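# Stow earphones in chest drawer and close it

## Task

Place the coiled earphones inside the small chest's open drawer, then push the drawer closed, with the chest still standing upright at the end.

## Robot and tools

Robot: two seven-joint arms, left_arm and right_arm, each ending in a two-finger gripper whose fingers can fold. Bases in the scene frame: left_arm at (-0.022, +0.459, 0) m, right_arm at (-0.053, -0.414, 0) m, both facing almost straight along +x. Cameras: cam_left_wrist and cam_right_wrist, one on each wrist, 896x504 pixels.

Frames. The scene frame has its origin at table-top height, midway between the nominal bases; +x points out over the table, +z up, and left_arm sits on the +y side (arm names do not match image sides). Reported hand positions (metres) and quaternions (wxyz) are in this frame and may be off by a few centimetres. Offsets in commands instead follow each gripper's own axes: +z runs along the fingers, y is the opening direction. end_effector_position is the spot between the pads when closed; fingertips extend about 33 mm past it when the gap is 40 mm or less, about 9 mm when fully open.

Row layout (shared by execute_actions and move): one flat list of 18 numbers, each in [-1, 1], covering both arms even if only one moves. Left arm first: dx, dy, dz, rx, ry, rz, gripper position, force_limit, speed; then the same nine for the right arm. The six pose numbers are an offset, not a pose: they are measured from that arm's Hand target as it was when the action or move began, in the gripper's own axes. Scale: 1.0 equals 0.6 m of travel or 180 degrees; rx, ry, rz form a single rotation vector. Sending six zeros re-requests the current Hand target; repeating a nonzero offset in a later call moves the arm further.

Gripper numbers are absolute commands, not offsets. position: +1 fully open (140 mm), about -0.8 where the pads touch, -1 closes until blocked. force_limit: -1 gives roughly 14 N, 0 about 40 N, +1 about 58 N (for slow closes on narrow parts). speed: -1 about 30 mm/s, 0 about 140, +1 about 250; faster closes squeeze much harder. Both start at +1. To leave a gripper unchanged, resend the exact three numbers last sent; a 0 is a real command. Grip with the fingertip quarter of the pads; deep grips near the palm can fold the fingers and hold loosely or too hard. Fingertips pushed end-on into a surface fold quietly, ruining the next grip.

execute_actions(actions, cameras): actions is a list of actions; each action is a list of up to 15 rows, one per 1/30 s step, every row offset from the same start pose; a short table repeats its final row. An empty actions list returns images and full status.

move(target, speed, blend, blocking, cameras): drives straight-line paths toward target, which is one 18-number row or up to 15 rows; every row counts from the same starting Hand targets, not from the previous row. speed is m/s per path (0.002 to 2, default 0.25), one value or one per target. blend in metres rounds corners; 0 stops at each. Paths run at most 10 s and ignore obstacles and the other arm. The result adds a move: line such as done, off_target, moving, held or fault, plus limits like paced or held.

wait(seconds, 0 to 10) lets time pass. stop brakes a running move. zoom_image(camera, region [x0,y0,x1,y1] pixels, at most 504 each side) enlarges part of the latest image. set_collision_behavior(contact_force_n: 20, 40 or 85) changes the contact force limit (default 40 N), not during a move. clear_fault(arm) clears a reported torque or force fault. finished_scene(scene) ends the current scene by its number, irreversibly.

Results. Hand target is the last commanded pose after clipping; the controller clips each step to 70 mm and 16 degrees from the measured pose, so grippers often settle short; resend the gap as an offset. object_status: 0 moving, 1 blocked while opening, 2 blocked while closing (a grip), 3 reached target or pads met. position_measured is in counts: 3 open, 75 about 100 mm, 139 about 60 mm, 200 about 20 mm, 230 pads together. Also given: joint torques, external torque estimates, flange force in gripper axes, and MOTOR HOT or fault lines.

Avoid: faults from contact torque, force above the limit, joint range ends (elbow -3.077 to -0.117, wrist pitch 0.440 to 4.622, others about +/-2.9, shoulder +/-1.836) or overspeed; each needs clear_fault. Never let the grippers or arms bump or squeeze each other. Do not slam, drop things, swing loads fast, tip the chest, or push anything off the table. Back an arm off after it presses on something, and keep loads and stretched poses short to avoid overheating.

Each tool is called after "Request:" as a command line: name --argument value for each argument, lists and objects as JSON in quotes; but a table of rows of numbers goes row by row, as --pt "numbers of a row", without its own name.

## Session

Request:
execute_actions --actions '[]'

Request:
zoom_image --camera "cam_left_wrist" --region '[200, 0, 700, 250]'

Scene clock: 0.00 s.
left_arm: end_effector_position=(+0.3811, +0.0091, +0.3847) position_measured=3 object_status=3 end_effector_quat_wxyz=(-0.016, +0.885, -0.450, +0.118) | right_arm: end_effector_position=(+0.1186, -0.5256, +0.2745) position_measured=3 object_status=3 end_effector_quat_wxyz=(-0.462, +0.856, -0.229, -0.020)
Joint positions: left_arm=[-0.909 -0.066 -0.036 -1.789 0.132 1.924 -1.562] | right_arm=[-1.025 -0.4 -0.244 -2.526 0.382 1.296 -2.327]
Joint velocities: within noise
Joint torques (N m): no reading
External joint torques (N m): no reading
Flange force (N): no reading
Hand target: left_arm +0.3811, +0.0091, +0.3847; -0.016, +0.885, -0.450, +0.118 | right_arm +0.1186, -0.5256, +0.2745; -0.462, +0.856, -0.229, -0.020
Tool commands: left_gripper/position=+1.0 left_gripper/force_limit=+1.0 left_gripper/speed=+1.0 right_gripper/position=+1.0 right_gripper/force_limit=+1.0 right_gripper/speed=+1.0
camera_calibration:
cam_left_wrist: T_world_to_cam=[[-0.802045, -0.580489, -0.140557, 0.378698], [-0.596906, 0.787195, 0.155007, 0.163739], [0.0206661, 0.208222, -0.977863, 0.50922], [0, 0, 0, 1]] pos_world=[0.390947, -0.0150954, 0.525795]
cam_right_wrist: T_world_to_cam=[[-0.411222, -0.462329, -0.785588, 0.0304092], [-0.903069, 0.089443, 0.42008, 0.0512308], [-0.12395, 0.882186, -0.454295, 0.749039], [0, 0, 0, 1]] pos_world=[0.151613, -0.651315, 0.342653]

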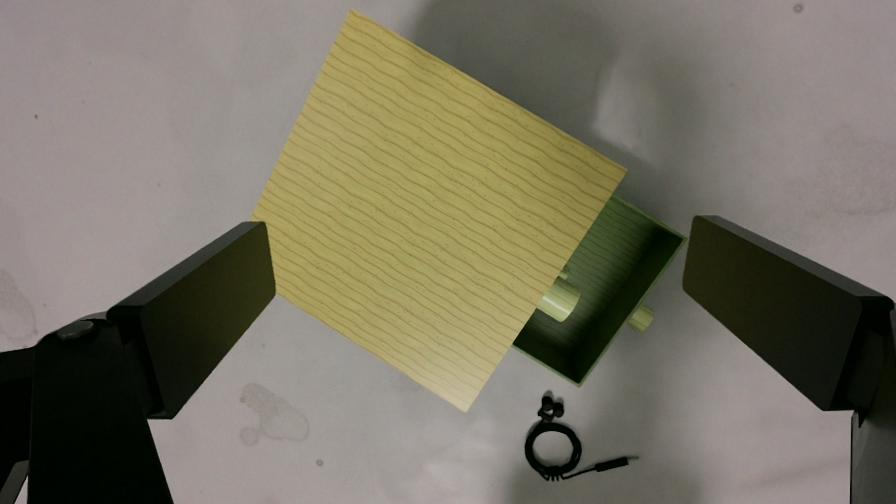

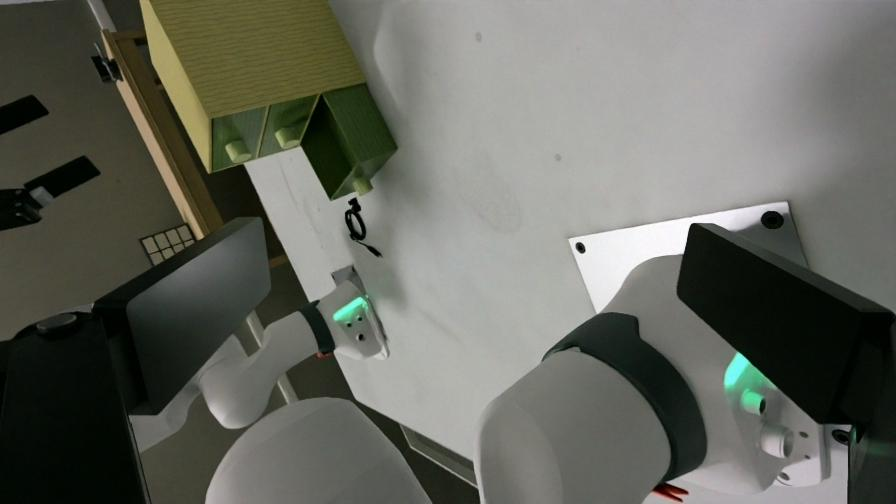

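Scaled by 1.008 from the camera's 896x504 image, which has a finer 1280x720 frame.

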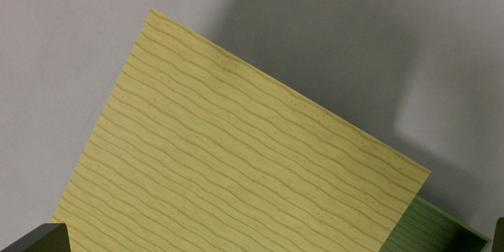

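Request:
zoom_image --camera "cam_left_wrist" --region '[490, 370, 670, 504]'

Request:
zoom_image --camera "cam_left_wrist" --region '[440, 160, 700, 420]'

Request:
zoom_image --camera "cam_right_wrist" --region '[130, 0, 450, 280]'

Scaled by 2.800 from the camera's 896x504 image, which has a finer 1280x720 frame.

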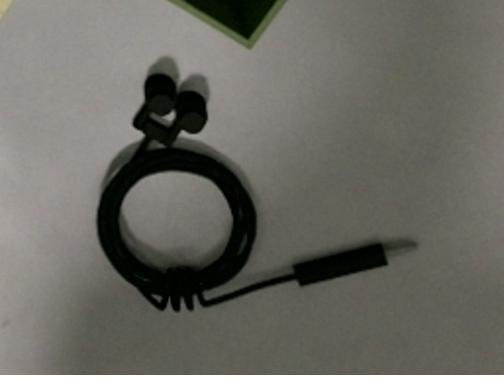

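Scaled by 1.938 from the camera's 896x504 image, which has a finer 1280x720 frame.

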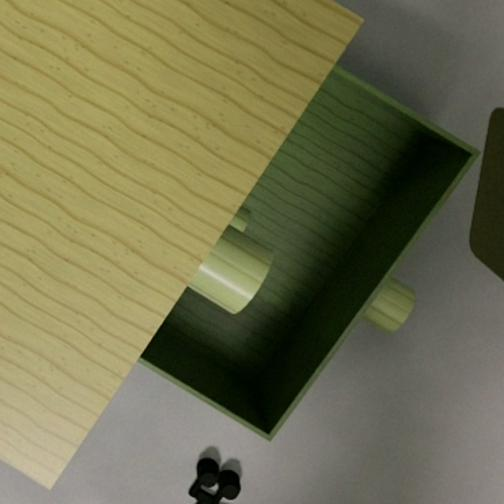

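Scaled by 1.575 from the camera's 896x504 image, which has a finer 1280x720 frame.

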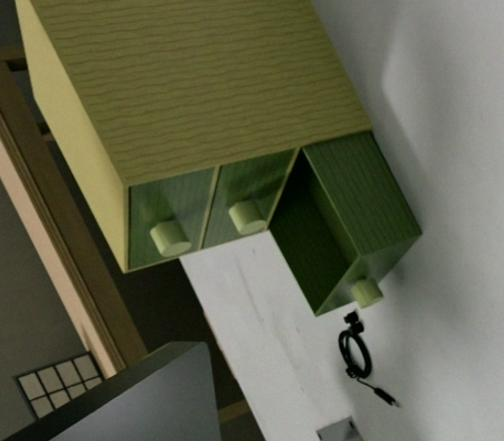

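Request:
execute_actions --actions '[]'

Scene clock: 4.40 s.
left_arm: end_effector_position=(+0.3811, +0.0091, +0.3847) position_measured=3 object_status=3 end_effector_quat_wxyz=(-0.016, +0.885, -0.450, +0.118) | right_arm: end_effector_position=(+0.1186, -0.5256, +0.2745) position_measured=3 object_status=3 end_effector_quat_wxyz=(-0.462, +0.856, -0.229, -0.020)
Joint positions: left_arm=[-0.909 -0.066 -0.036 -1.789 0.132 1.924 -1.562] | right_arm=[-1.025 -0.4 -0.244 -2.526 0.382 1.296 -2.327]
Joint velocities: within noise
Joint torques (N m): left_arm=[0.66 -31.08 0.24 23.69 1.16 3.03 0.07] | right_arm=[0.02 -15.98 1.82 20.4 1.96 -0.2 -0.12]
External joint torques (N m): left_arm=[0.48 -0.26 0.05 -1.81 0.09 -0.09 0.08] | right_arm=[-0.15 -0.95 0.13 -1.12 -0.03 0.14 -0.03]
Flange force (N): left_arm=[-8.2 0.2 3.3] | right_arm=[-3.6 -1.6 5.3]
Hand target: left_arm +0.3811, +0.0091, +0.3847; -0.016, +0.885, -0.450, +0.118 | right_arm +0.1186, -0.5256, +0.2745; -0.462, +0.856, -0.229, -0.020
Tool commands: left_gripper/position=+1.0 left_gripper/force_limit=+1.0 left_gripper/speed=+1.0 right_gripper/position=+1.0 right_gripper/force_limit=+1.0 right_gripper/speed=+1.0
camera_calibration:
cam_left_wrist: T_world_to_cam=[[-0.802045, -0.580489, -0.140557, 0.378698], [-0.596906, 0.787195, 0.155007, 0.163739], [0.0206661, 0.208222, -0.977863, 0.50922], [0, 0, 0, 1]] pos_world=[0.390947, -0.0150954, 0.525795]
cam_right_wrist: T_world_to_cam=[[-0.411222, -0.462329, -0.785588, 0.0304092], [-0.903069, 0.089443, 0.42008, 0.0512308], [-0.12395, 0.882186, -0.454295, 0.749039], [0, 0, 0, 1]] pos_world=[0.151613, -0.651315, 0.342653]

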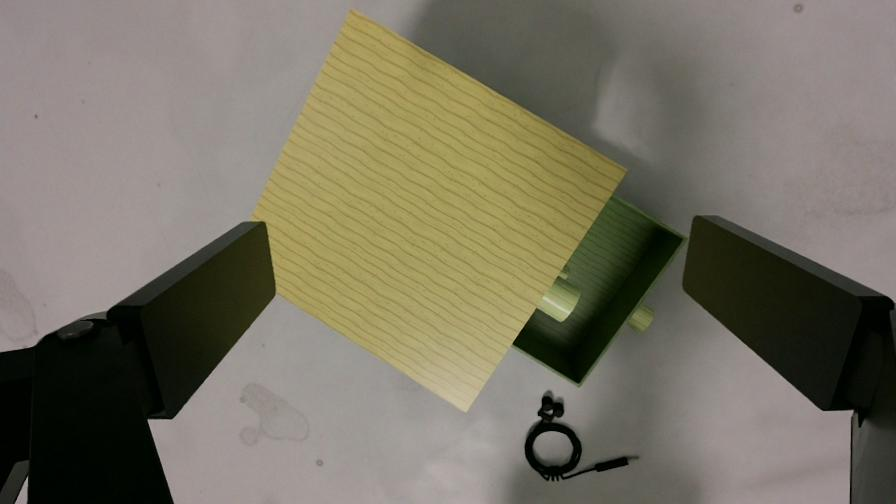

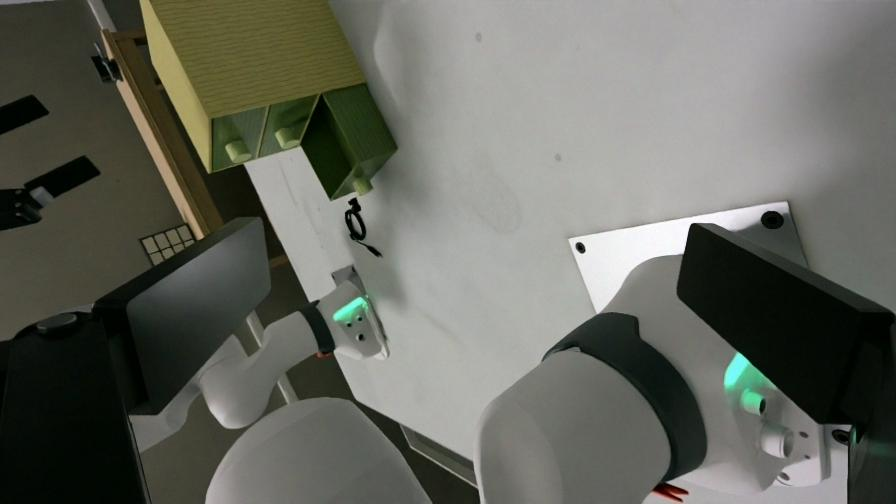

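Request:
move --pt "-0.29319 0.05897 -0.02449 -0.01297 -0.03617 -0.08266 0.2 -0.5 0 0 0 0 0 0 0 1 1 1" --pt "-0.53885 0.13302 0.19055 -0.02593 -0.07234 -0.16531 0.2 -0.5 0 0 0 0 0 0 0 1 1 1" --speed 0.3 --blend '[0.06, 0]' --cameras '["cam_left_wrist"]'

Scene clock: 8.57 s.
left_arm: end_effector_position=(+0.1598, +0.2118, +0.2002) position_measured=104 object_status=3 end_effector_quat_wxyz=(-0.001, +0.977, -0.213, -0.001) | right_arm: end_effector_position=(+0.1186, -0.5256, +0.2745) position_measured=3 object_status=3 end_effector_quat_wxyz=(-0.462, +0.856, -0.229, -0.020)
Joint positions: left_arm=[-0.815 -0.776 -0.161 -2.802 -0.125 2.027 -1.97] | right_arm=[-1.025 -0.4 -0.244 -2.526 0.382 1.296 -2.327]
Joint velocities: left_arm=[0.001 0 0 0.001 -0.002 0.001 -0.007] | right_arm=[within noise]
Joint torques (N m): left_arm=[0.88 -6.82 1.18 22.43 0.5 2.85 -0.21] | right_arm=[0 -16 1.84 20.44 1.95 -0.19 -0.13]
External joint torques (N m): left_arm=[0.85 -1.3 -0.63 -2.09 -0.34 0.19 -0.21] | right_arm=[-0.14 -1.05 0.19 -1.06 -0.03 0.13 -0.04]
Flange force (N): left_arm=[-8.6 -3.7 3.6] | right_arm=[-3.7 -1.9 5.3]
Hand target: left_arm +0.1599, +0.2113, +0.1999; +0.000, +0.978, -0.208, +0.000 | right_arm +0.1186, -0.5256, +0.2745; -0.462, +0.856, -0.229, -0.020
Off the commanded pose: left_arm 0.001 m, 1 deg | right_arm 0.000 m, 0 deg.
move: done
camera_calibration:
cam_left_wrist: T_world_to_cam=[[-0.432926, -0.901415, -0.00520554, 0.274841], [-0.846169, 0.404388, 0.347084, -0.0168782], [-0.310762, 0.154666, -0.93782, 0.347421], [0, 0, 0, 1]] pos_world=[0.212669, 0.200837, 0.333107]
Images, in order (width x height): cam_left_wrist 896x504.

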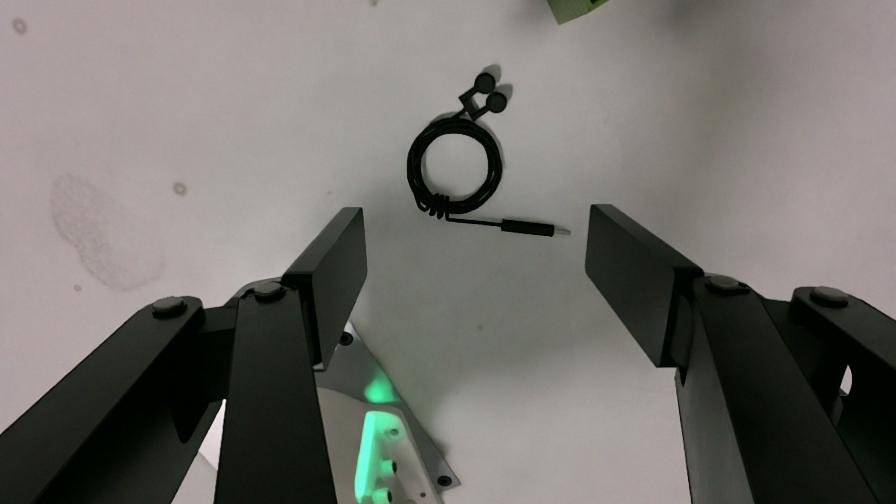

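Request:
move --target '[0, -0.00833, 0.225, 0, 0, 0, 0.2, -0.5, 0, 0,0,0,0,0,0,1,1,1]' --speed 0.2 --cameras '["cam_left_wrist"]'

Scene clock: 11.70 s.
left_arm: end_effector_position=(+0.1607, +0.2169, +0.0646) position_measured=104 object_status=3 end_effector_quat_wxyz=(-0.001, +0.979, -0.206, -0.002) | right_arm: end_effector_position=(+0.1186, -0.5256, +0.2745) position_measured=3 object_status=3 end_effector_quat_wxyz=(-0.462, +0.856, -0.229, -0.020)
Joint positions: left_arm=[-0.815 -0.477 -0.198 -3.004 -0.159 2.526 -1.972] | right_arm=[-1.025 -0.4 -0.244 -2.526 0.382 1.296 -2.327]
Joint velocities: left_arm=[-0.001 0 0 0 0.002 0.005 0.002] | right_arm=[within noise]
Joint torques (N m): left_arm=[0.52 -10.67 1.58 18.76 0.66 2.8 0.21] | right_arm=[0.04 -16 1.83 20.39 1.95 -0.2 -0.14]
External joint torques (N m): left_arm=[0.42 -0.11 0.36 -1.05 0.12 0.13 0.21] | right_arm=[-0.15 -0.96 0.12 -1.15 -0.04 0.13 -0.05]
Flange force (N): left_arm=[-1.7 -3.4 0.8] | right_arm=[-3.7 -1.6 5.4]
Hand target: left_arm +0.1619, +0.2158, +0.0649; +0.000, +0.978, -0.208, +0.000 | right_arm +0.1186, -0.5256, +0.2745; -0.462, +0.856, -0.229, -0.020
Off the commanded pose: left_arm 0.002 m, 0 deg | right_arm 0.000 m, 0 deg.
move: done
camera_calibration:
cam_left_wrist: T_world_to_cam=[[-0.419008, -0.907975, -0.00371471, 0.278099], [-0.851609, 0.39157, 0.348475, 0.0324009], [-0.314952, 0.149177, -0.937311, 0.221656], [0, 0, 0, 1]] pos_world=[0.21393, 0.206754, 0.197503]
Images, in order (width x height): cam_left_wrist 896x504.

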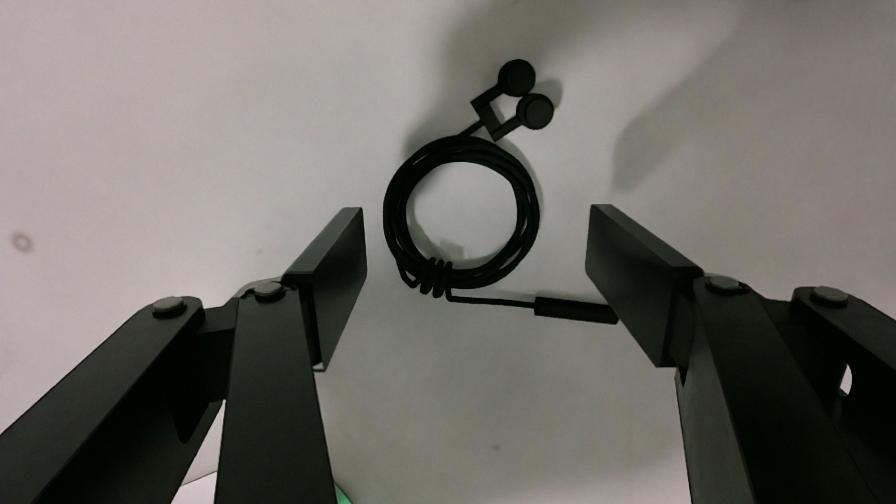

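Request:
move --pt "0 -0.00667 0.0577 0 0 0 0.2 -0.5 0 0 0 0 0 0 0 1 1 1" --pt "0 -0.00667 0.0577 0 0 0 -1 -0.5 -1 0 0 0 0 0 0 1 1 1" --speed 0.12 --cameras '["cam_left_wrist"]'

Scene clock: 16.17 s.
left_arm: end_effector_position=(+0.1680, +0.2143, +0.0345) position_measured=220 object_status=0 end_effector_quat_wxyz=(+0.005, +0.979, -0.205, +0.006) | right_arm: end_effector_position=(+0.1186, -0.5256, +0.2745) position_measured=3 object_status=3 end_effector_quat_wxyz=(-0.462, +0.856, -0.229, -0.020)
Joint positions: left_arm=[-0.806 -0.346 -0.196 -3.019 -0.152 2.691 -1.967] | right_arm=[-1.025 -0.4 -0.244 -2.526 0.382 1.296 -2.327]
Joint torques (N m): left_arm=[0.53 -9.96 0.71 12.08 0.66 1.76 0.2] | right_arm=[0.04 -16.01 1.85 20.43 1.95 -0.18 -0.12]
External joint torques (N m): left_arm=[0.43 3.11 -0.19 -5.69 0.24 -0.97 0.2] | right_arm=[-0.07 -1.03 0.23 -1.09 -0.03 0.14 -0.04]
Flange force (N): left_arm=[-5.0 -4.5 10.7] | right_arm=[-3.6 -1.9 5.4]
Hand target: left_arm +0.1635, +0.2195, +0.0303; +0.000, +0.978, -0.208, +0.000 | right_arm +0.1186, -0.5256, +0.2745; -0.462, +0.856, -0.229, -0.020
Off the commanded pose: left_arm 0.008 m, 1 deg | right_arm 0.000 m, 0 deg.
move: off_target (left_arm)
camera_calibration:
cam_left_wrist: T_world_to_cam=[[-0.417609, -0.908614, 0.00475215, 0.278319], [-0.856473, 0.395379, 0.331858, 0.0507559], [-0.30341, 0.134517, -0.943317, 0.197544], [0, 0, 0, 1]] pos_world=[0.219636, 0.206243, 0.16818]
Images, in order (width x height): cam_left_wrist 896x504.

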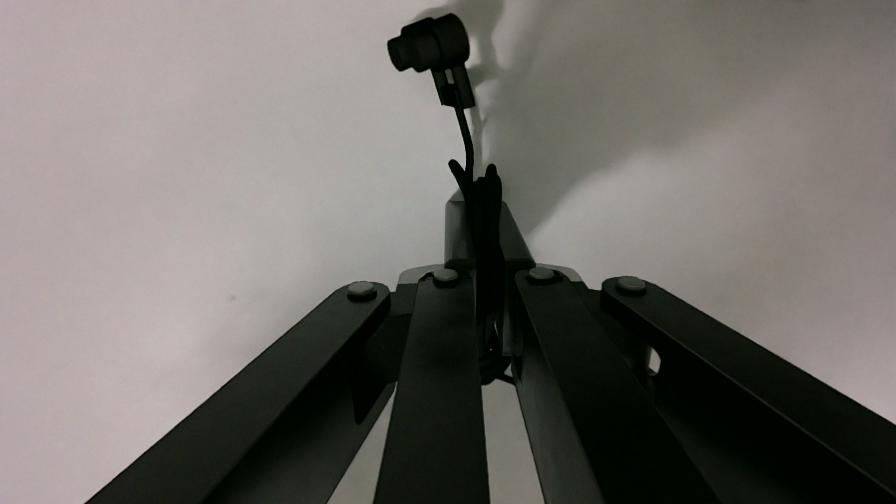

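Request:
wait --seconds 0.6

Scene clock: 16.93 s.
left_arm: end_effector_position=(+0.1680, +0.2143, +0.0345) position_measured=220 object_status=2 end_effector_quat_wxyz=(+0.005, +0.979, -0.205, +0.006) | right_arm: end_effector_position=(+0.1186, -0.5256, +0.2745) position_measured=3 object_status=3 end_effector_quat_wxyz=(-0.462, +0.856, -0.229, -0.020)
Joint positions: left_arm=[-0.806 -0.346 -0.196 -3.019 -0.152 2.691 -1.967] | right_arm=[-1.025 -0.4 -0.244 -2.526 0.382 1.296 -2.327]
Joint torques (N m): left_arm=[0.52 -9.91 0.71 12.1 0.66 1.75 0.2] | right_arm=[0.03 -15.98 1.81 20.41 1.95 -0.2 -0.16]
External joint torques (N m): left_arm=[0.4 3.18 -0.21 -5.61 0.24 -0.97 0.2] | right_arm=[-0.13 -0.99 0.13 -1.09 -0.03 0.12 -0.07]
Flange force (N): left_arm=[-4.6 -4.2 11.0] | right_arm=[-3.7 -1.6 5.2]
Hand target: left_arm +0.1635, +0.2195, +0.0303; +0.000, +0.978, -0.208, +0.000 | right_arm +0.1186, -0.5256, +0.2745; -0.462, +0.856, -0.229, -0.020
Tool commands: left_gripper/position=-1.0 left_gripper/force_limit=-0.5 left_gripper/speed=-1.0 right_gripper/position=+1.0 right_gripper/force_limit=+1.0 right_gripper/speed=+1.0
Off the commanded pose: left_arm 0.008 m, 1 deg | right_arm 0.000 m, 0 deg.
wait: 0.60 s; at rest from the start

Request:
move --target '[0, 0, -0.27, 0, 0, 0, -1, -0.5, -1, 0,0,0,0,0,0,1,1,1]' --speed 0.13 --cameras '["cam_left_wrist", "cam_right_wrist"]'

Scene clock: 19.27 s.
left_arm: end_effector_position=(+0.1631, +0.2185, +0.1916) position_measured=220 object_status=2 end_effector_quat_wxyz=(+0.001, +0.978, -0.208, +0.000) | right_arm: end_effector_position=(+0.1186, -0.5256, +0.2745) position_measured=3 object_status=3 end_effector_quat_wxyz=(-0.462, +0.856, -0.229, -0.020)
Joint positions: left_arm=[-0.814 -0.784 -0.142 -2.832 -0.116 2.052 -1.967] | right_arm=[-1.025 -0.4 -0.244 -2.526 0.382 1.296 -2.327]
Joint velocities: left_arm=[0 0 0 0.001 0.002 -0.004 0.001] | right_arm=[within noise]
Joint torques (N m): left_arm=[0.92 -6.62 1.63 23.14 1.28 2.39 0.04] | right_arm=[0.09 -16 1.87 20.37 1.95 -0.2 -0.13]
External joint torques (N m): left_arm=[0.81 -1.39 0.09 -1.33 0.45 -0.29 0.04] | right_arm=[-0.05 -1.04 0.22 -1.16 -0.03 0.12 -0.04]
Flange force (N): left_arm=[-7.3 -6.0 -0.2] | right_arm=[-3.7 -1.9 5.6]
Hand target: left_arm +0.1635, +0.2196, +0.1923; +0.000, +0.978, -0.208, +0.000 | right_arm +0.1186, -0.5256, +0.2745; -0.462, +0.856, -0.229, -0.020
Off the commanded pose: left_arm 0.001 m, 0 deg | right_arm 0.000 m, 0 deg.
move: done
camera_calibration:
cam_left_wrist: T_world_to_cam=[[-0.422717, -0.906262, -0.000184671, 0.280695], [-0.850626, 0.396696, 0.34506, -0.0110316], [-0.312642, 0.14602, -0.938581, 0.34183], [0, 0, 0, 1]] pos_world=[0.216141, 0.208845, 0.324693]
cam_right_wrist: T_world_to_cam=[[-0.411222, -0.462329, -0.785588, 0.0304092], [-0.903069, 0.089443, 0.42008, 0.0512308], [-0.12395, 0.882186, -0.454295, 0.749039], [0, 0, 0, 1]] pos_world=[0.151613, -0.651315, 0.342653]

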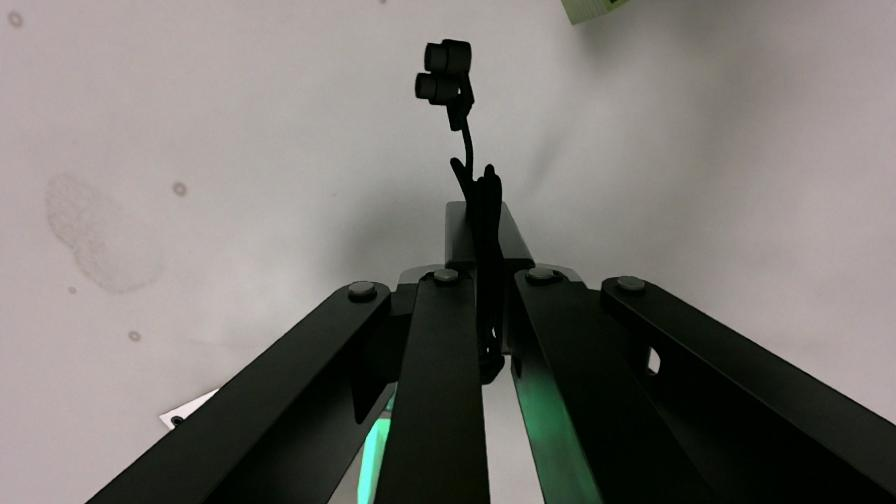

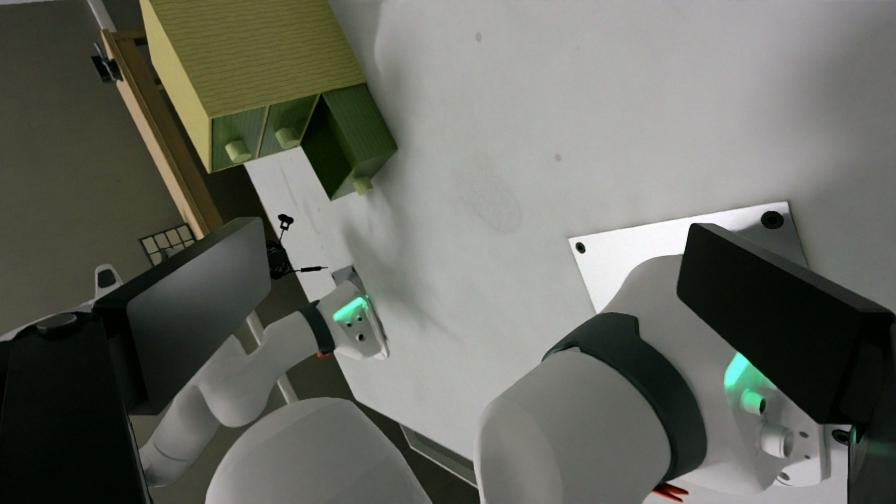

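Request:
zoom_image --camera "cam_right_wrist" --region '[230, 190, 400, 300]'

Request:
zoom_image --camera "cam_left_wrist" --region '[380, 20, 560, 140]'

Scaled by 2.965 from the camera's 896x504 image, which has a finer 1280x720 frame.

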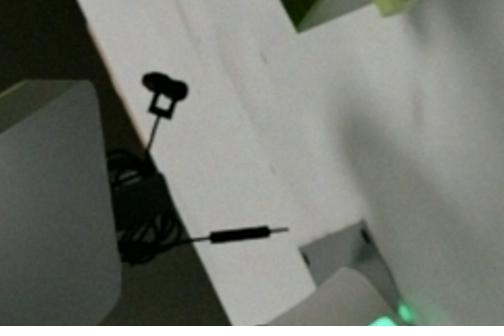

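Scaled by 2.800 from the camera's 896x504 image, which has a finer 1280x720 frame.

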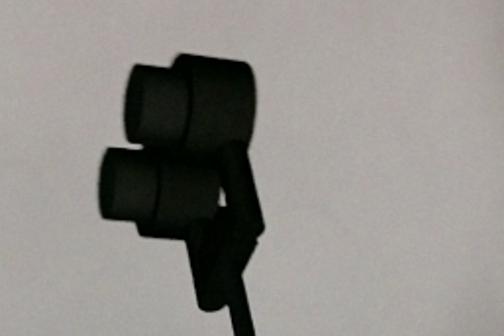

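Request:
move --pt "0.1265 0.1078 -0.0583 0.08808 0.05094 0.16155 -1 -0.5 -1 0 0 0 0 0 0 1 1 1" --pt "0.25285 0.21673 -0.0245 0.17616 0.10187 0.32310 -1 -0.5 -1 0 0 0 0 0 0 1 1 1" --speed 0.28 --blend '[0.05, 0]' --cameras '["cam_left_wrist", "cam_right_wrist"]'

Scene clock: 24.97 s.
left_arm: end_effector_position=(+0.2487, +0.0406, +0.2067) position_measured=220 object_status=2 end_effector_quat_wxyz=(-0.223, +0.711, -0.636, +0.201) | right_arm: end_effector_position=(+0.1186, -0.5256, +0.2745) position_measured=3 object_status=3 end_effector_quat_wxyz=(-0.462, +0.856, -0.229, -0.020)
Joint positions: left_arm=[-0.819 -0.238 -0.497 -2.466 0.655 2.272 -1.804] | right_arm=[-1.025 -0.4 -0.244 -2.526 0.382 1.296 -2.327]
Joint torques (N m): left_arm=[0.69 -20.3 3.51 22.32 1.15 1.95 0.25] | right_arm=[0.04 -15.98 1.85 20.43 1.96 -0.2 -0.12]
External joint torques (N m): left_arm=[0.45 -0.02 0.22 -1.23 0.52 0.13 0.31] | right_arm=[-0.1 -1.07 0.2 -1.04 -0.02 0.12 -0.03]
Flange force (N): left_arm=[-4.0 -0.2 2.2] | right_arm=[-3.7 -2.0 5.3]
Hand target: left_arm +0.2493, +0.0391, +0.2071; -0.223, +0.708, -0.639, +0.202 | right_arm +0.1186, -0.5256, +0.2745; -0.462, +0.856, -0.229, -0.020
Off the commanded pose: left_arm 0.002 m, 0 deg | right_arm 0.000 m, 0 deg.
move: done
camera_calibration:
cam_left_wrist: T_world_to_cam=[[-0.814504, -0.0739362, -0.575428, 0.338168], [-0.288236, 0.912346, 0.290765, -0.0224631], [0.503491, 0.402688, -0.764421, 0.159297], [0, 0, 0, 1]] pos_world=[0.18876, -0.01865, 0.322893]
cam_right_wrist: T_world_to_cam=[[-0.411222, -0.462329, -0.785588, 0.0304092], [-0.903069, 0.089443, 0.42008, 0.0512308], [-0.12395, 0.882186, -0.454295, 0.749039], [0, 0, 0, 1]] pos_world=[0.151613, -0.651315, 0.342653]

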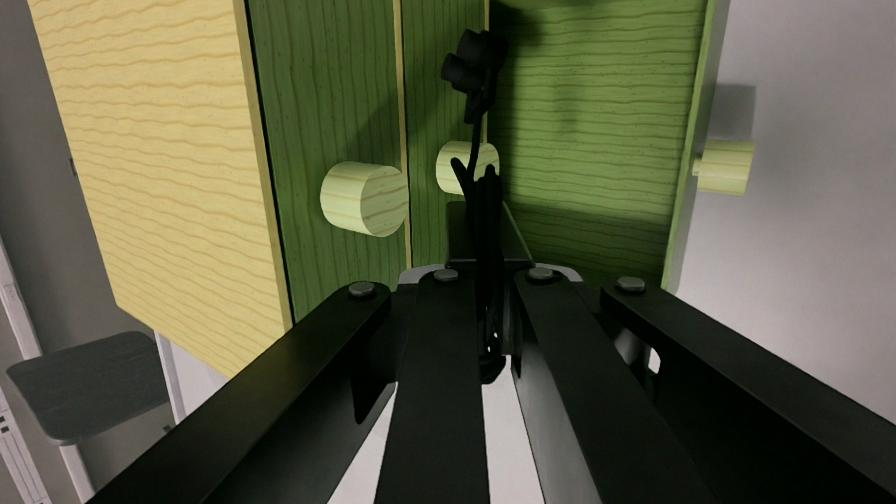

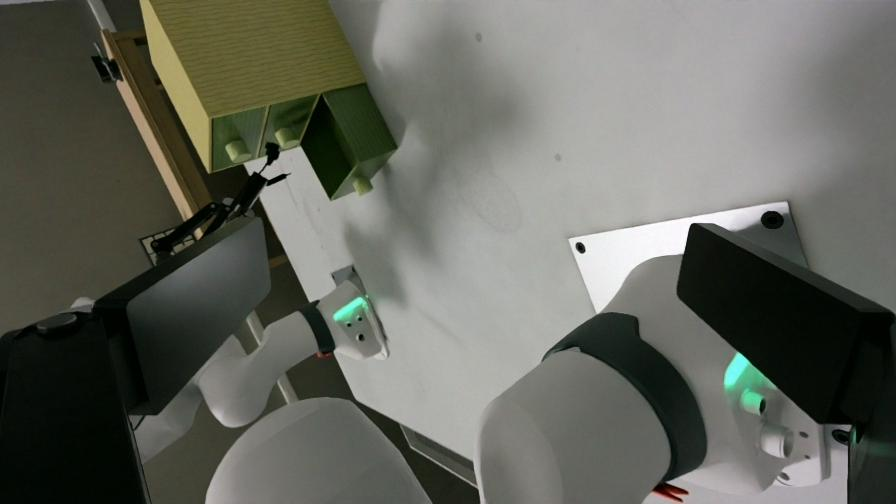

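Request:
zoom_image --camera "cam_right_wrist" --region '[190, 70, 410, 230]'

Request:
zoom_image --camera "cam_left_wrist" --region '[300, 0, 780, 300]'

Scaled by 2.291 from the camera's 896x504 image, which has a finer 1280x720 frame.

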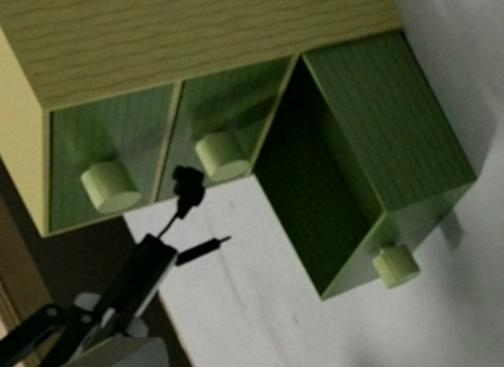

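Scaled by 1.050 from the camera's 896x504 image, which has a finer 1280x720 frame.

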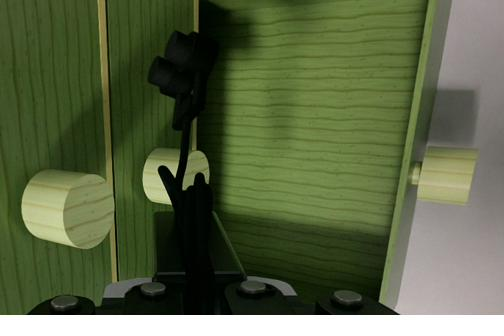

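Request:
zoom_image --camera "cam_right_wrist" --region '[290, 70, 410, 210]'

Request:
zoom_image --camera "cam_right_wrist" --region '[200, 100, 300, 220]'

Scaled by 3.600 from the camera's 896x504 image, which has a finer 1280x720 frame.

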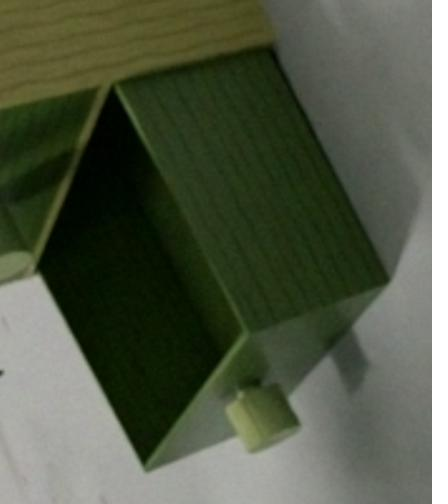

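Scaled by 4.200 from the camera's 896x504 image, which has a finer 1280x720 frame.

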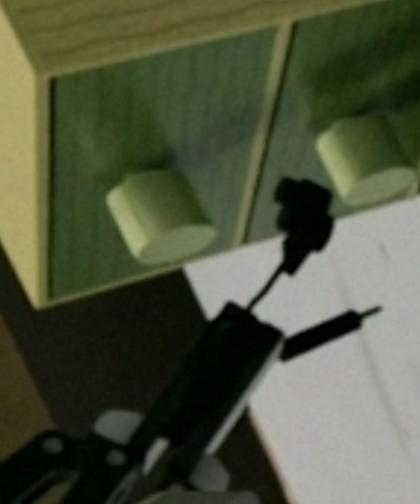

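Request:
move --pt "0.0084 0.0765 0.10922 0 0 0 -1 -0.5 -1 0 0 0 0 0 0 1 1 1" --pt "0.00835 0.08802 0.19277 0 0 0 -1 -0.5 -1 0 0 0 0 0 0 1 1 1" --speed '[0.12, 0.08]' --blend '[0.02, 0]' --cameras '["cam_left_wrist", "cam_right_wrist"]'

Scene clock: 33.47 s.
left_arm: end_effector_position=(+0.2734, +0.0381, +0.0824) position_measured=220 object_status=2 end_effector_quat_wxyz=(-0.225, +0.707, -0.640, +0.200) | right_arm: end_effector_position=(+0.1186, -0.5256, +0.2745) position_measured=3 object_status=3 end_effector_quat_wxyz=(-0.462, +0.856, -0.229, -0.020)
Joint positions: left_arm=[-0.749 0.09 -0.492 -2.46 1.067 2.405 -2.157] | right_arm=[-1.025 -0.4 -0.244 -2.526 0.382 1.296 -2.327]
Joint velocities: left_arm=[0.001 -0.001 0 0 0.001 -0.001 -0.006] | right_arm=[within noise]
Joint torques (N m): left_arm=[0.58 -27.36 -0.82 18.9 0.69 1.47 -0.23] | right_arm=[0.03 -16.02 1.83 20.41 1.96 -0.2 -0.13]
External joint torques (N m): left_arm=[0.25 0.02 0.08 -1.13 0.52 0.2 -0.17] | right_arm=[-0.1 -0.97 0.18 -1.15 -0.03 0.12 -0.05]
Flange force (N): left_arm=[-4.1 0.9 1.8] | right_arm=[-3.6 -1.7 5.4]
Hand target: left_arm +0.2728, +0.0364, +0.0821; -0.223, +0.708, -0.639, +0.202 | right_arm +0.1186, -0.5256, +0.2745; -0.462, +0.856, -0.229, -0.020
Off the commanded pose: left_arm 0.002 m, 0 deg | right_arm 0.000 m, 0 deg.
move: done
camera_calibration:
cam_left_wrist: T_world_to_cam=[[-0.814939, -0.0604769, -0.576383, 0.28621], [-0.278446, 0.91309, 0.297884, 0.0198815], [0.508274, 0.403249, -0.760952, 0.0511882], [0, 0, 0, 1]] pos_world=[0.212762, -0.0214861, 0.197996]
cam_right_wrist: T_world_to_cam=[[-0.411222, -0.462329, -0.785588, 0.0304092], [-0.903069, 0.089443, 0.42008, 0.0512308], [-0.12395, 0.882186, -0.454295, 0.749039], [0, 0, 0, 1]] pos_world=[0.151613, -0.651315, 0.342653]

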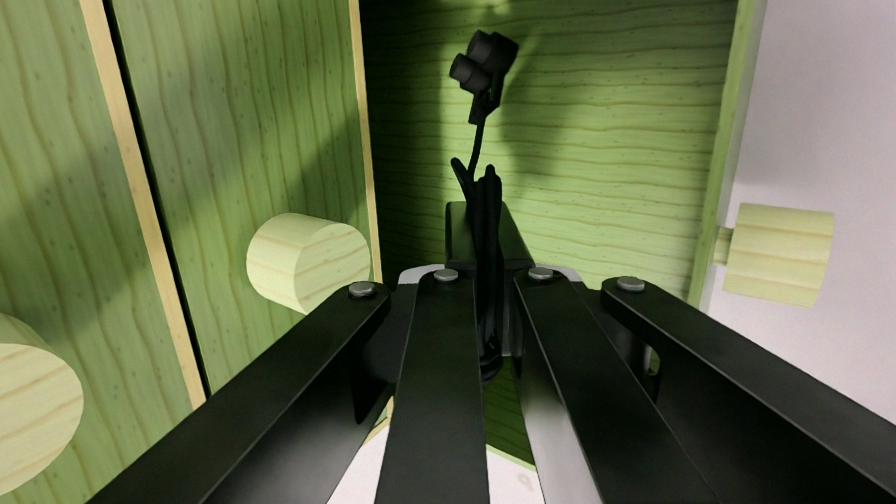

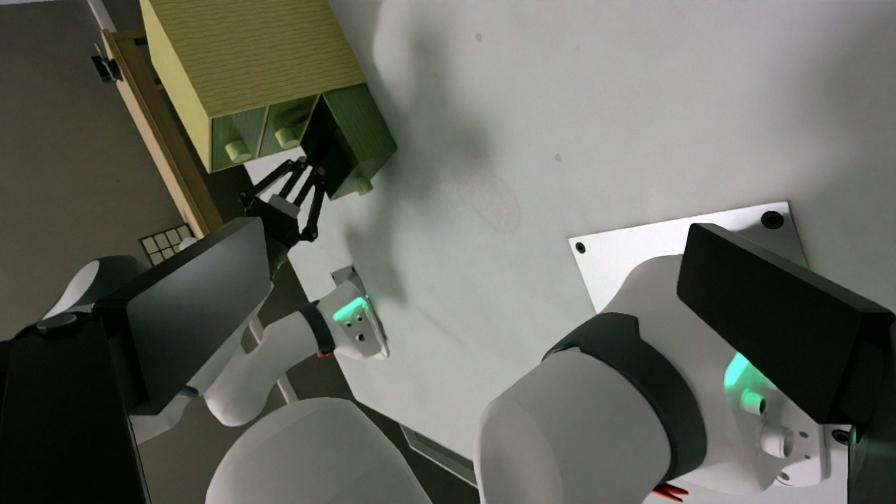

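Request:
zoom_image --camera "cam_right_wrist" --region '[230, 70, 410, 250]'

Request:
zoom_image --camera "cam_left_wrist" --region '[340, 160, 640, 500]'

Scaled by 2.800 from the camera's 896x504 image, which has a finer 1280x720 frame.

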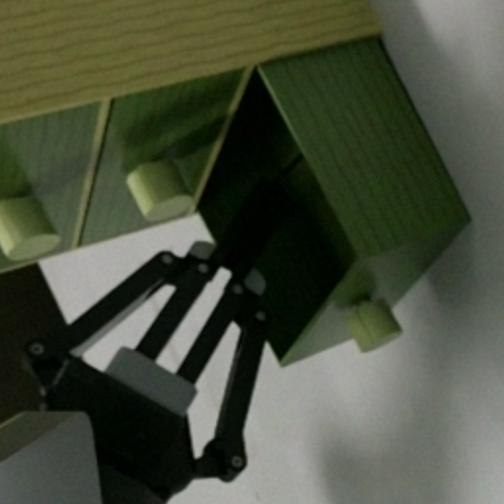

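Scaled by 1.482 from the camera's 896x504 image, which has a finer 1280x720 frame.

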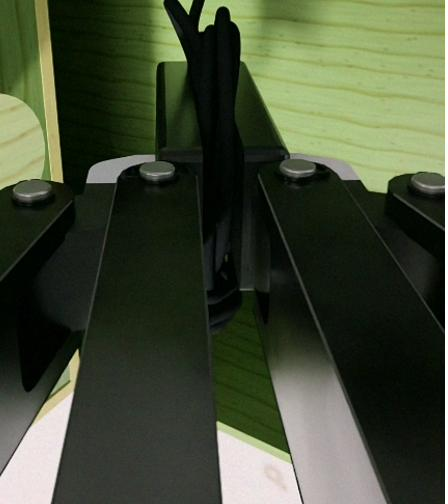

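Request:
move --pt "0 -0.0019 0.02473 -0.02778 0 0 -1 -0.5 -1 0 0 0 0 0 0 1 1 1" --pt "0 0.00575 0.03565 -0.02778 0 0 -1 -0.5 -1 0 0 0 0 0 0 1 1 1" --speed '[0.06, 0.025]' --blend '[0.003, 0]' --cameras '["cam_left_wrist", "cam_right_wrist"]'

Scene clock: 36.00 s.
left_arm: end_effector_position=(+0.2816, +0.0383, +0.0628) position_measured=220 object_status=2 end_effector_quat_wxyz=(-0.193, +0.720, -0.644, +0.173) | right_arm: end_effector_position=(+0.1186, -0.5256, +0.2745) position_measured=3 object_status=3 end_effector_quat_wxyz=(-0.462, +0.856, -0.229, -0.020)
Joint positions: left_arm=[-0.701 0.134 -0.47 -2.445 1.028 2.484 -2.089] | right_arm=[-1.025 -0.4 -0.244 -2.526 0.382 1.296 -2.327]
Joint torques (N m): left_arm=[0.9 -28.57 -0.84 18.6 0.62 1.72 0.22] | right_arm=[0.04 -16.02 1.81 20.44 1.97 -0.2 -0.15]
External joint torques (N m): left_arm=[0.8 0.15 0.83 -1.21 0.54 0.08 0.27] | right_arm=[-0.06 -0.99 0.19 -1.12 -0.02 0.11 -0.06]
Flange force (N): left_arm=[-4.5 -0.9 1.9] | right_arm=[-3.5 -1.8 5.4]
Hand target: left_arm +0.2822, +0.0374, +0.0626; -0.192, +0.717, -0.647, +0.173 | right_arm +0.1186, -0.5256, +0.2745; -0.462, +0.856, -0.229, -0.020
Off the commanded pose: left_arm 0.001 m, 0 deg | right_arm 0.000 m, 0 deg.
move: done
camera_calibration:
cam_left_wrist: T_world_to_cam=[[-0.860653, -0.0777551, -0.50322, 0.290566], [-0.261468, 0.915514, 0.305726, 0.0224563], [0.436933, 0.3947, -0.808271, 0.055436], [0, 0, 0, 1]] pos_world=[0.231726, -0.0198466, 0.18416]
cam_right_wrist: T_world_to_cam=[[-0.411222, -0.462329, -0.785588, 0.0304092], [-0.903069, 0.089443, 0.42008, 0.0512308], [-0.12395, 0.882186, -0.454295, 0.749039], [0, 0, 0, 1]] pos_world=[0.151613, -0.651315, 0.342653]

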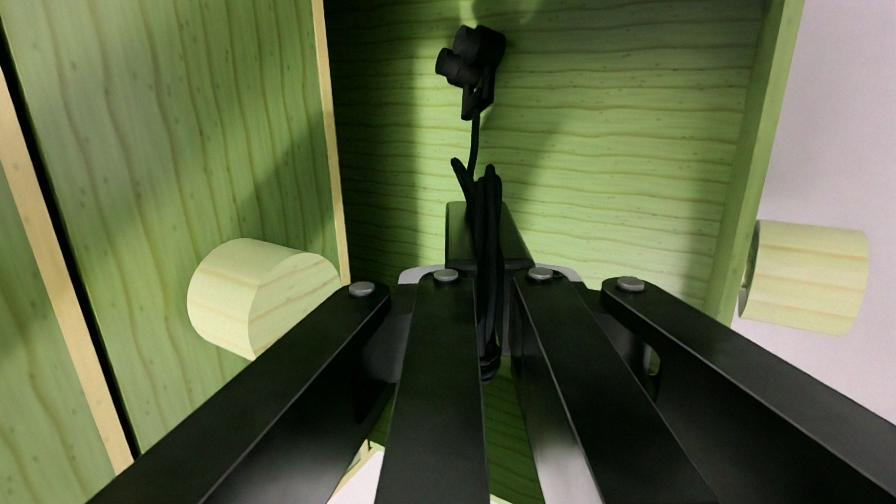

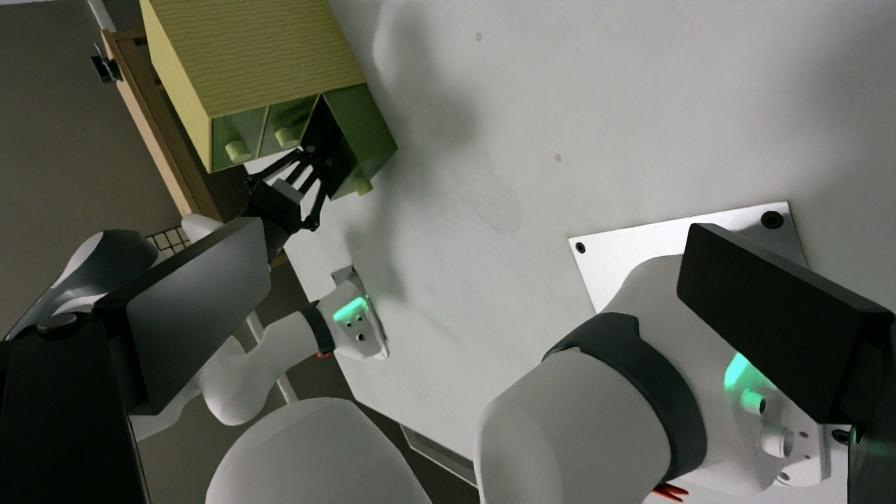

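Request:
move --target '[0, 0.00333, 0.00577, 0, 0, 0, -1, -0.5, -1, 0,0,0,0,0,0,1,1,1]' --speed 0.03

Request:
zoom_image --camera "cam_right_wrist" --region '[250, 80, 410, 230]'

Scene clock: 37.43 s.
left_arm: end_effector_position=(+0.2821, +0.0385, +0.0588) position_measured=220 object_status=2 end_effector_quat_wxyz=(-0.194, +0.716, -0.648, +0.172) | right_arm: end_effector_position=(+0.1186, -0.5256, +0.2745) position_measured=3 object_status=3 end_effector_quat_wxyz=(-0.462, +0.856, -0.229, -0.020)
Joint positions: left_arm=[-0.701 0.145 -0.467 -2.442 1.042 2.486 -2.09] | right_arm=[-1.025 -0.4 -0.244 -2.526 0.382 1.296 -2.327]
Joint torques (N m): left_arm=[0.74 -28.74 -0.99 18.49 0.62 1.74 -0.3] | right_arm=[0.04 -15.99 1.85 20.45 1.96 -0.2 -0.17]
External joint torques (N m): left_arm=[0.47 0.22 0.66 -1.18 0.55 0.14 -0.24] | right_arm=[-0.04 -0.85 0.25 -1.18 -0.03 0.12 -0.09]
Flange force (N): left_arm=[-4.1 1.0 3.1] | right_arm=[-3.3 -1.5 5.4]
Hand target: left_arm +0.2822, +0.0374, +0.0586; -0.192, +0.717, -0.647, +0.173 | right_arm +0.1186, -0.5256, +0.2745; -0.462, +0.856, -0.229, -0.020
Off the commanded pose: left_arm 0.001 m, 0 deg | right_arm 0.000 m, 0 deg.
move: done

Scaled by 3.150 from the camera's 896x504 image, which has a finer 1280x720 frame.
This view is cut from an older image: the scene may have changed since it was taken.

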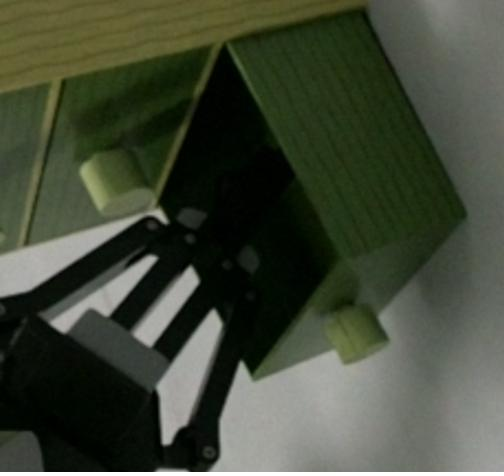

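Request:
move --target '[0, 0.00333, 0.00577, 0, 0, 0, -1, -0.5, -1, 0,0,0,0,0,0,1,1,1]' --speed 0.03 --cameras '["cam_left_wrist"]'

Scene clock: 38.57 s.
left_arm: end_effector_position=(+0.2825, +0.0387, +0.0549) position_measured=220 object_status=2 end_effector_quat_wxyz=(-0.194, +0.716, -0.649, +0.172) | right_arm: end_effector_position=(+0.1186, -0.5256, +0.2745) position_measured=3 object_status=3 end_effector_quat_wxyz=(-0.462, +0.856, -0.229, -0.020)
Joint positions: left_arm=[-0.701 0.156 -0.465 -2.44 1.058 2.488 -2.102] | right_arm=[-1.025 -0.4 -0.244 -2.526 0.382 1.296 -2.327]
Joint velocities: left_arm=[-0.001 0 0 0 0.001 0.001 -0.006] | right_arm=[within noise]
Joint torques (N m): left_arm=[0.72 -29 -1.3 18.28 0.53 1.73 -0.3] | right_arm=[0.02 -15.98 1.84 20.42 1.95 -0.19 -0.14]
External joint torques (N m): left_arm=[0.51 0.19 0.55 -1.17 0.47 0.14 -0.25] | right_arm=[-0.13 -0.94 0.17 -1.12 -0.04 0.13 -0.06]
Flange force (N): left_arm=[-4.2 1.0 2.5] | right_arm=[-3.5 -1.6 5.3]
Hand target: left_arm +0.2822, +0.0374, +0.0546; -0.192, +0.717, -0.647, +0.173 | right_arm +0.1186, -0.5256, +0.2745; -0.462, +0.856, -0.229, -0.020
Off the commanded pose: left_arm 0.001 m, 0 deg | right_arm 0.000 m, 0 deg.
move: done
camera_calibration:
cam_left_wrist: T_world_to_cam=[[-0.861873, -0.0649073, -0.502953, 0.287202], [-0.251175, 0.916218, 0.312179, 0.0213811], [0.440552, 0.395388, -0.805966, 0.047378], [0, 0, 0, 1]] pos_world=[0.23203, -0.019681, 0.17596]
Images, in order (width x height): cam_left_wrist 896x504.

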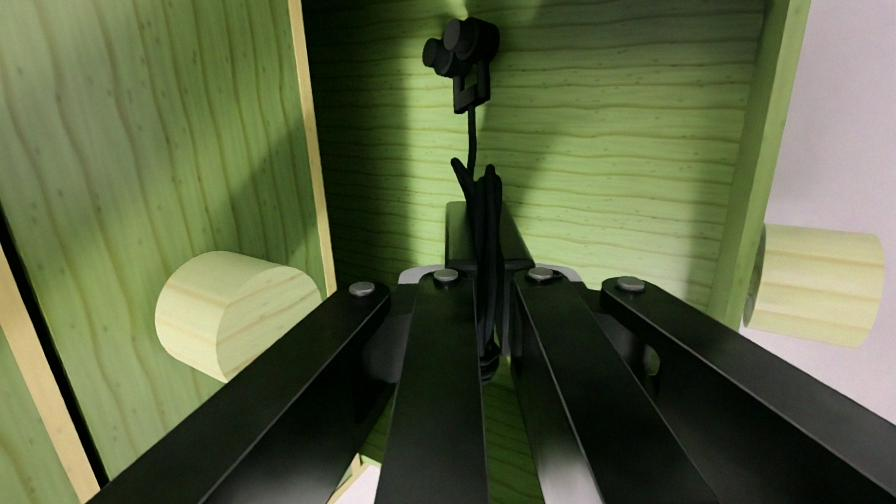

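Request:
move --target '[0, 0.00333, 0.00577, 0, 0, 0, -1, -0.5, -1, 0,0,0,0,0,0,1,1,1]' --speed 0.03 --cameras '["cam_left_wrist", "cam_right_wrist"]'

Request:
zoom_image --camera "cam_right_wrist" --region '[250, 80, 410, 230]'

Scene clock: 40.30 s.
left_arm: end_effector_position=(+0.2825, +0.0387, +0.0509) position_measured=220 object_status=2 end_effector_quat_wxyz=(-0.194, +0.716, -0.649, +0.172) | right_arm: end_effector_position=(+0.1186, -0.5256, +0.2745) position_measured=3 object_status=3 end_effector_quat_wxyz=(-0.462, +0.856, -0.229, -0.020)
Joint positions: left_arm=[-0.701 0.168 -0.464 -2.437 1.073 2.489 -2.116] | right_arm=[-1.025 -0.4 -0.244 -2.526 0.382 1.296 -2.327]
Joint velocities: left_arm=[0.001 0.001 -0.002 0.002 0.001 0 -0.005] | right_arm=[within noise]
Joint torques (N m): left_arm=[0.58 -29.24 -1.5 18.17 0.6 1.71 -0.29] | right_arm=[0.07 -16.01 1.82 20.43 1.96 -0.2 -0.12]
External joint torques (N m): left_arm=[0.39 0.12 0.51 -1.17 0.54 0.14 -0.24] | right_arm=[-0.05 -0.98 0.18 -1.14 -0.03 0.12 -0.04]
Flange force (N): left_arm=[-4.3 1.1 2.5] | right_arm=[-3.6 -1.8 5.4]
Hand target: left_arm +0.2822, +0.0374, +0.0506; -0.192, +0.717, -0.647, +0.173 | right_arm +0.1186, -0.5256, +0.2745; -0.462, +0.856, -0.229, -0.020
Off the commanded pose: left_arm 0.001 m, 0 deg | right_arm 0.000 m, 0 deg.
move: done
camera_calibration:
cam_left_wrist: T_world_to_cam=[[-0.861779, -0.0652409, -0.50307, 0.285268], [-0.251531, 0.916157, 0.31207, 0.0227541], [0.440532, 0.395474, -0.805936, 0.0441112], [0, 0, 0, 1]] pos_world=[0.232129, -0.01968, 0.17196]
cam_right_wrist: T_world_to_cam=[[-0.411222, -0.462329, -0.785588, 0.0304092], [-0.903069, 0.089443, 0.42008, 0.0512308], [-0.12395, 0.882186, -0.454295, 0.749039], [0, 0, 0, 1]] pos_world=[0.151613, -0.651315, 0.342653]

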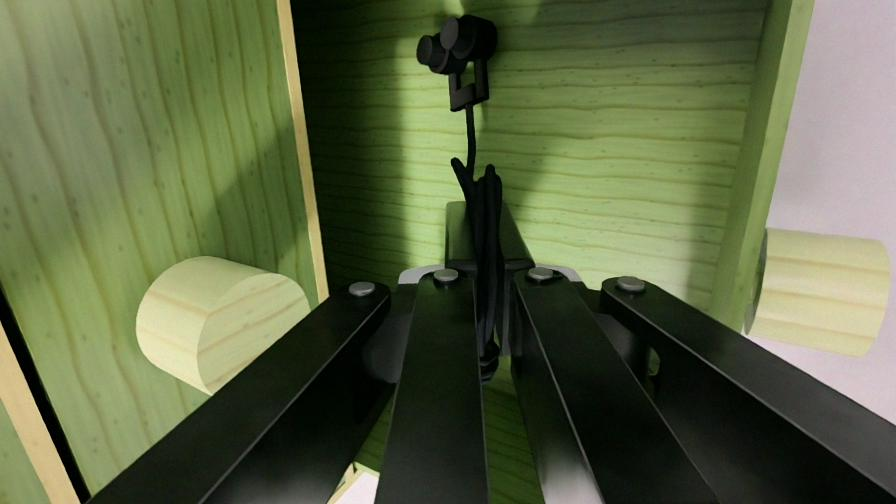

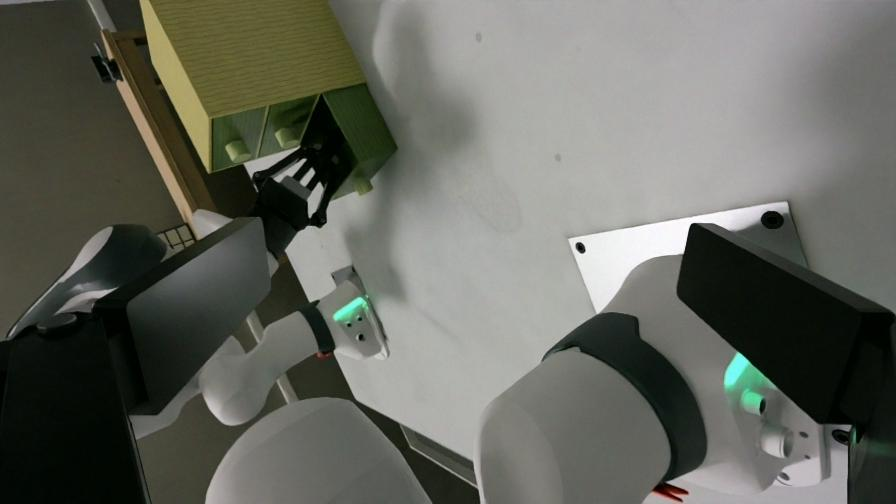

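Scaled by 3.150 from the camera's 896x504 image, which has a finer 1280x720 frame.

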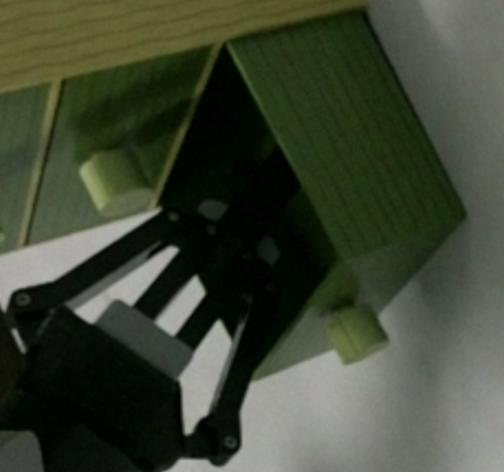

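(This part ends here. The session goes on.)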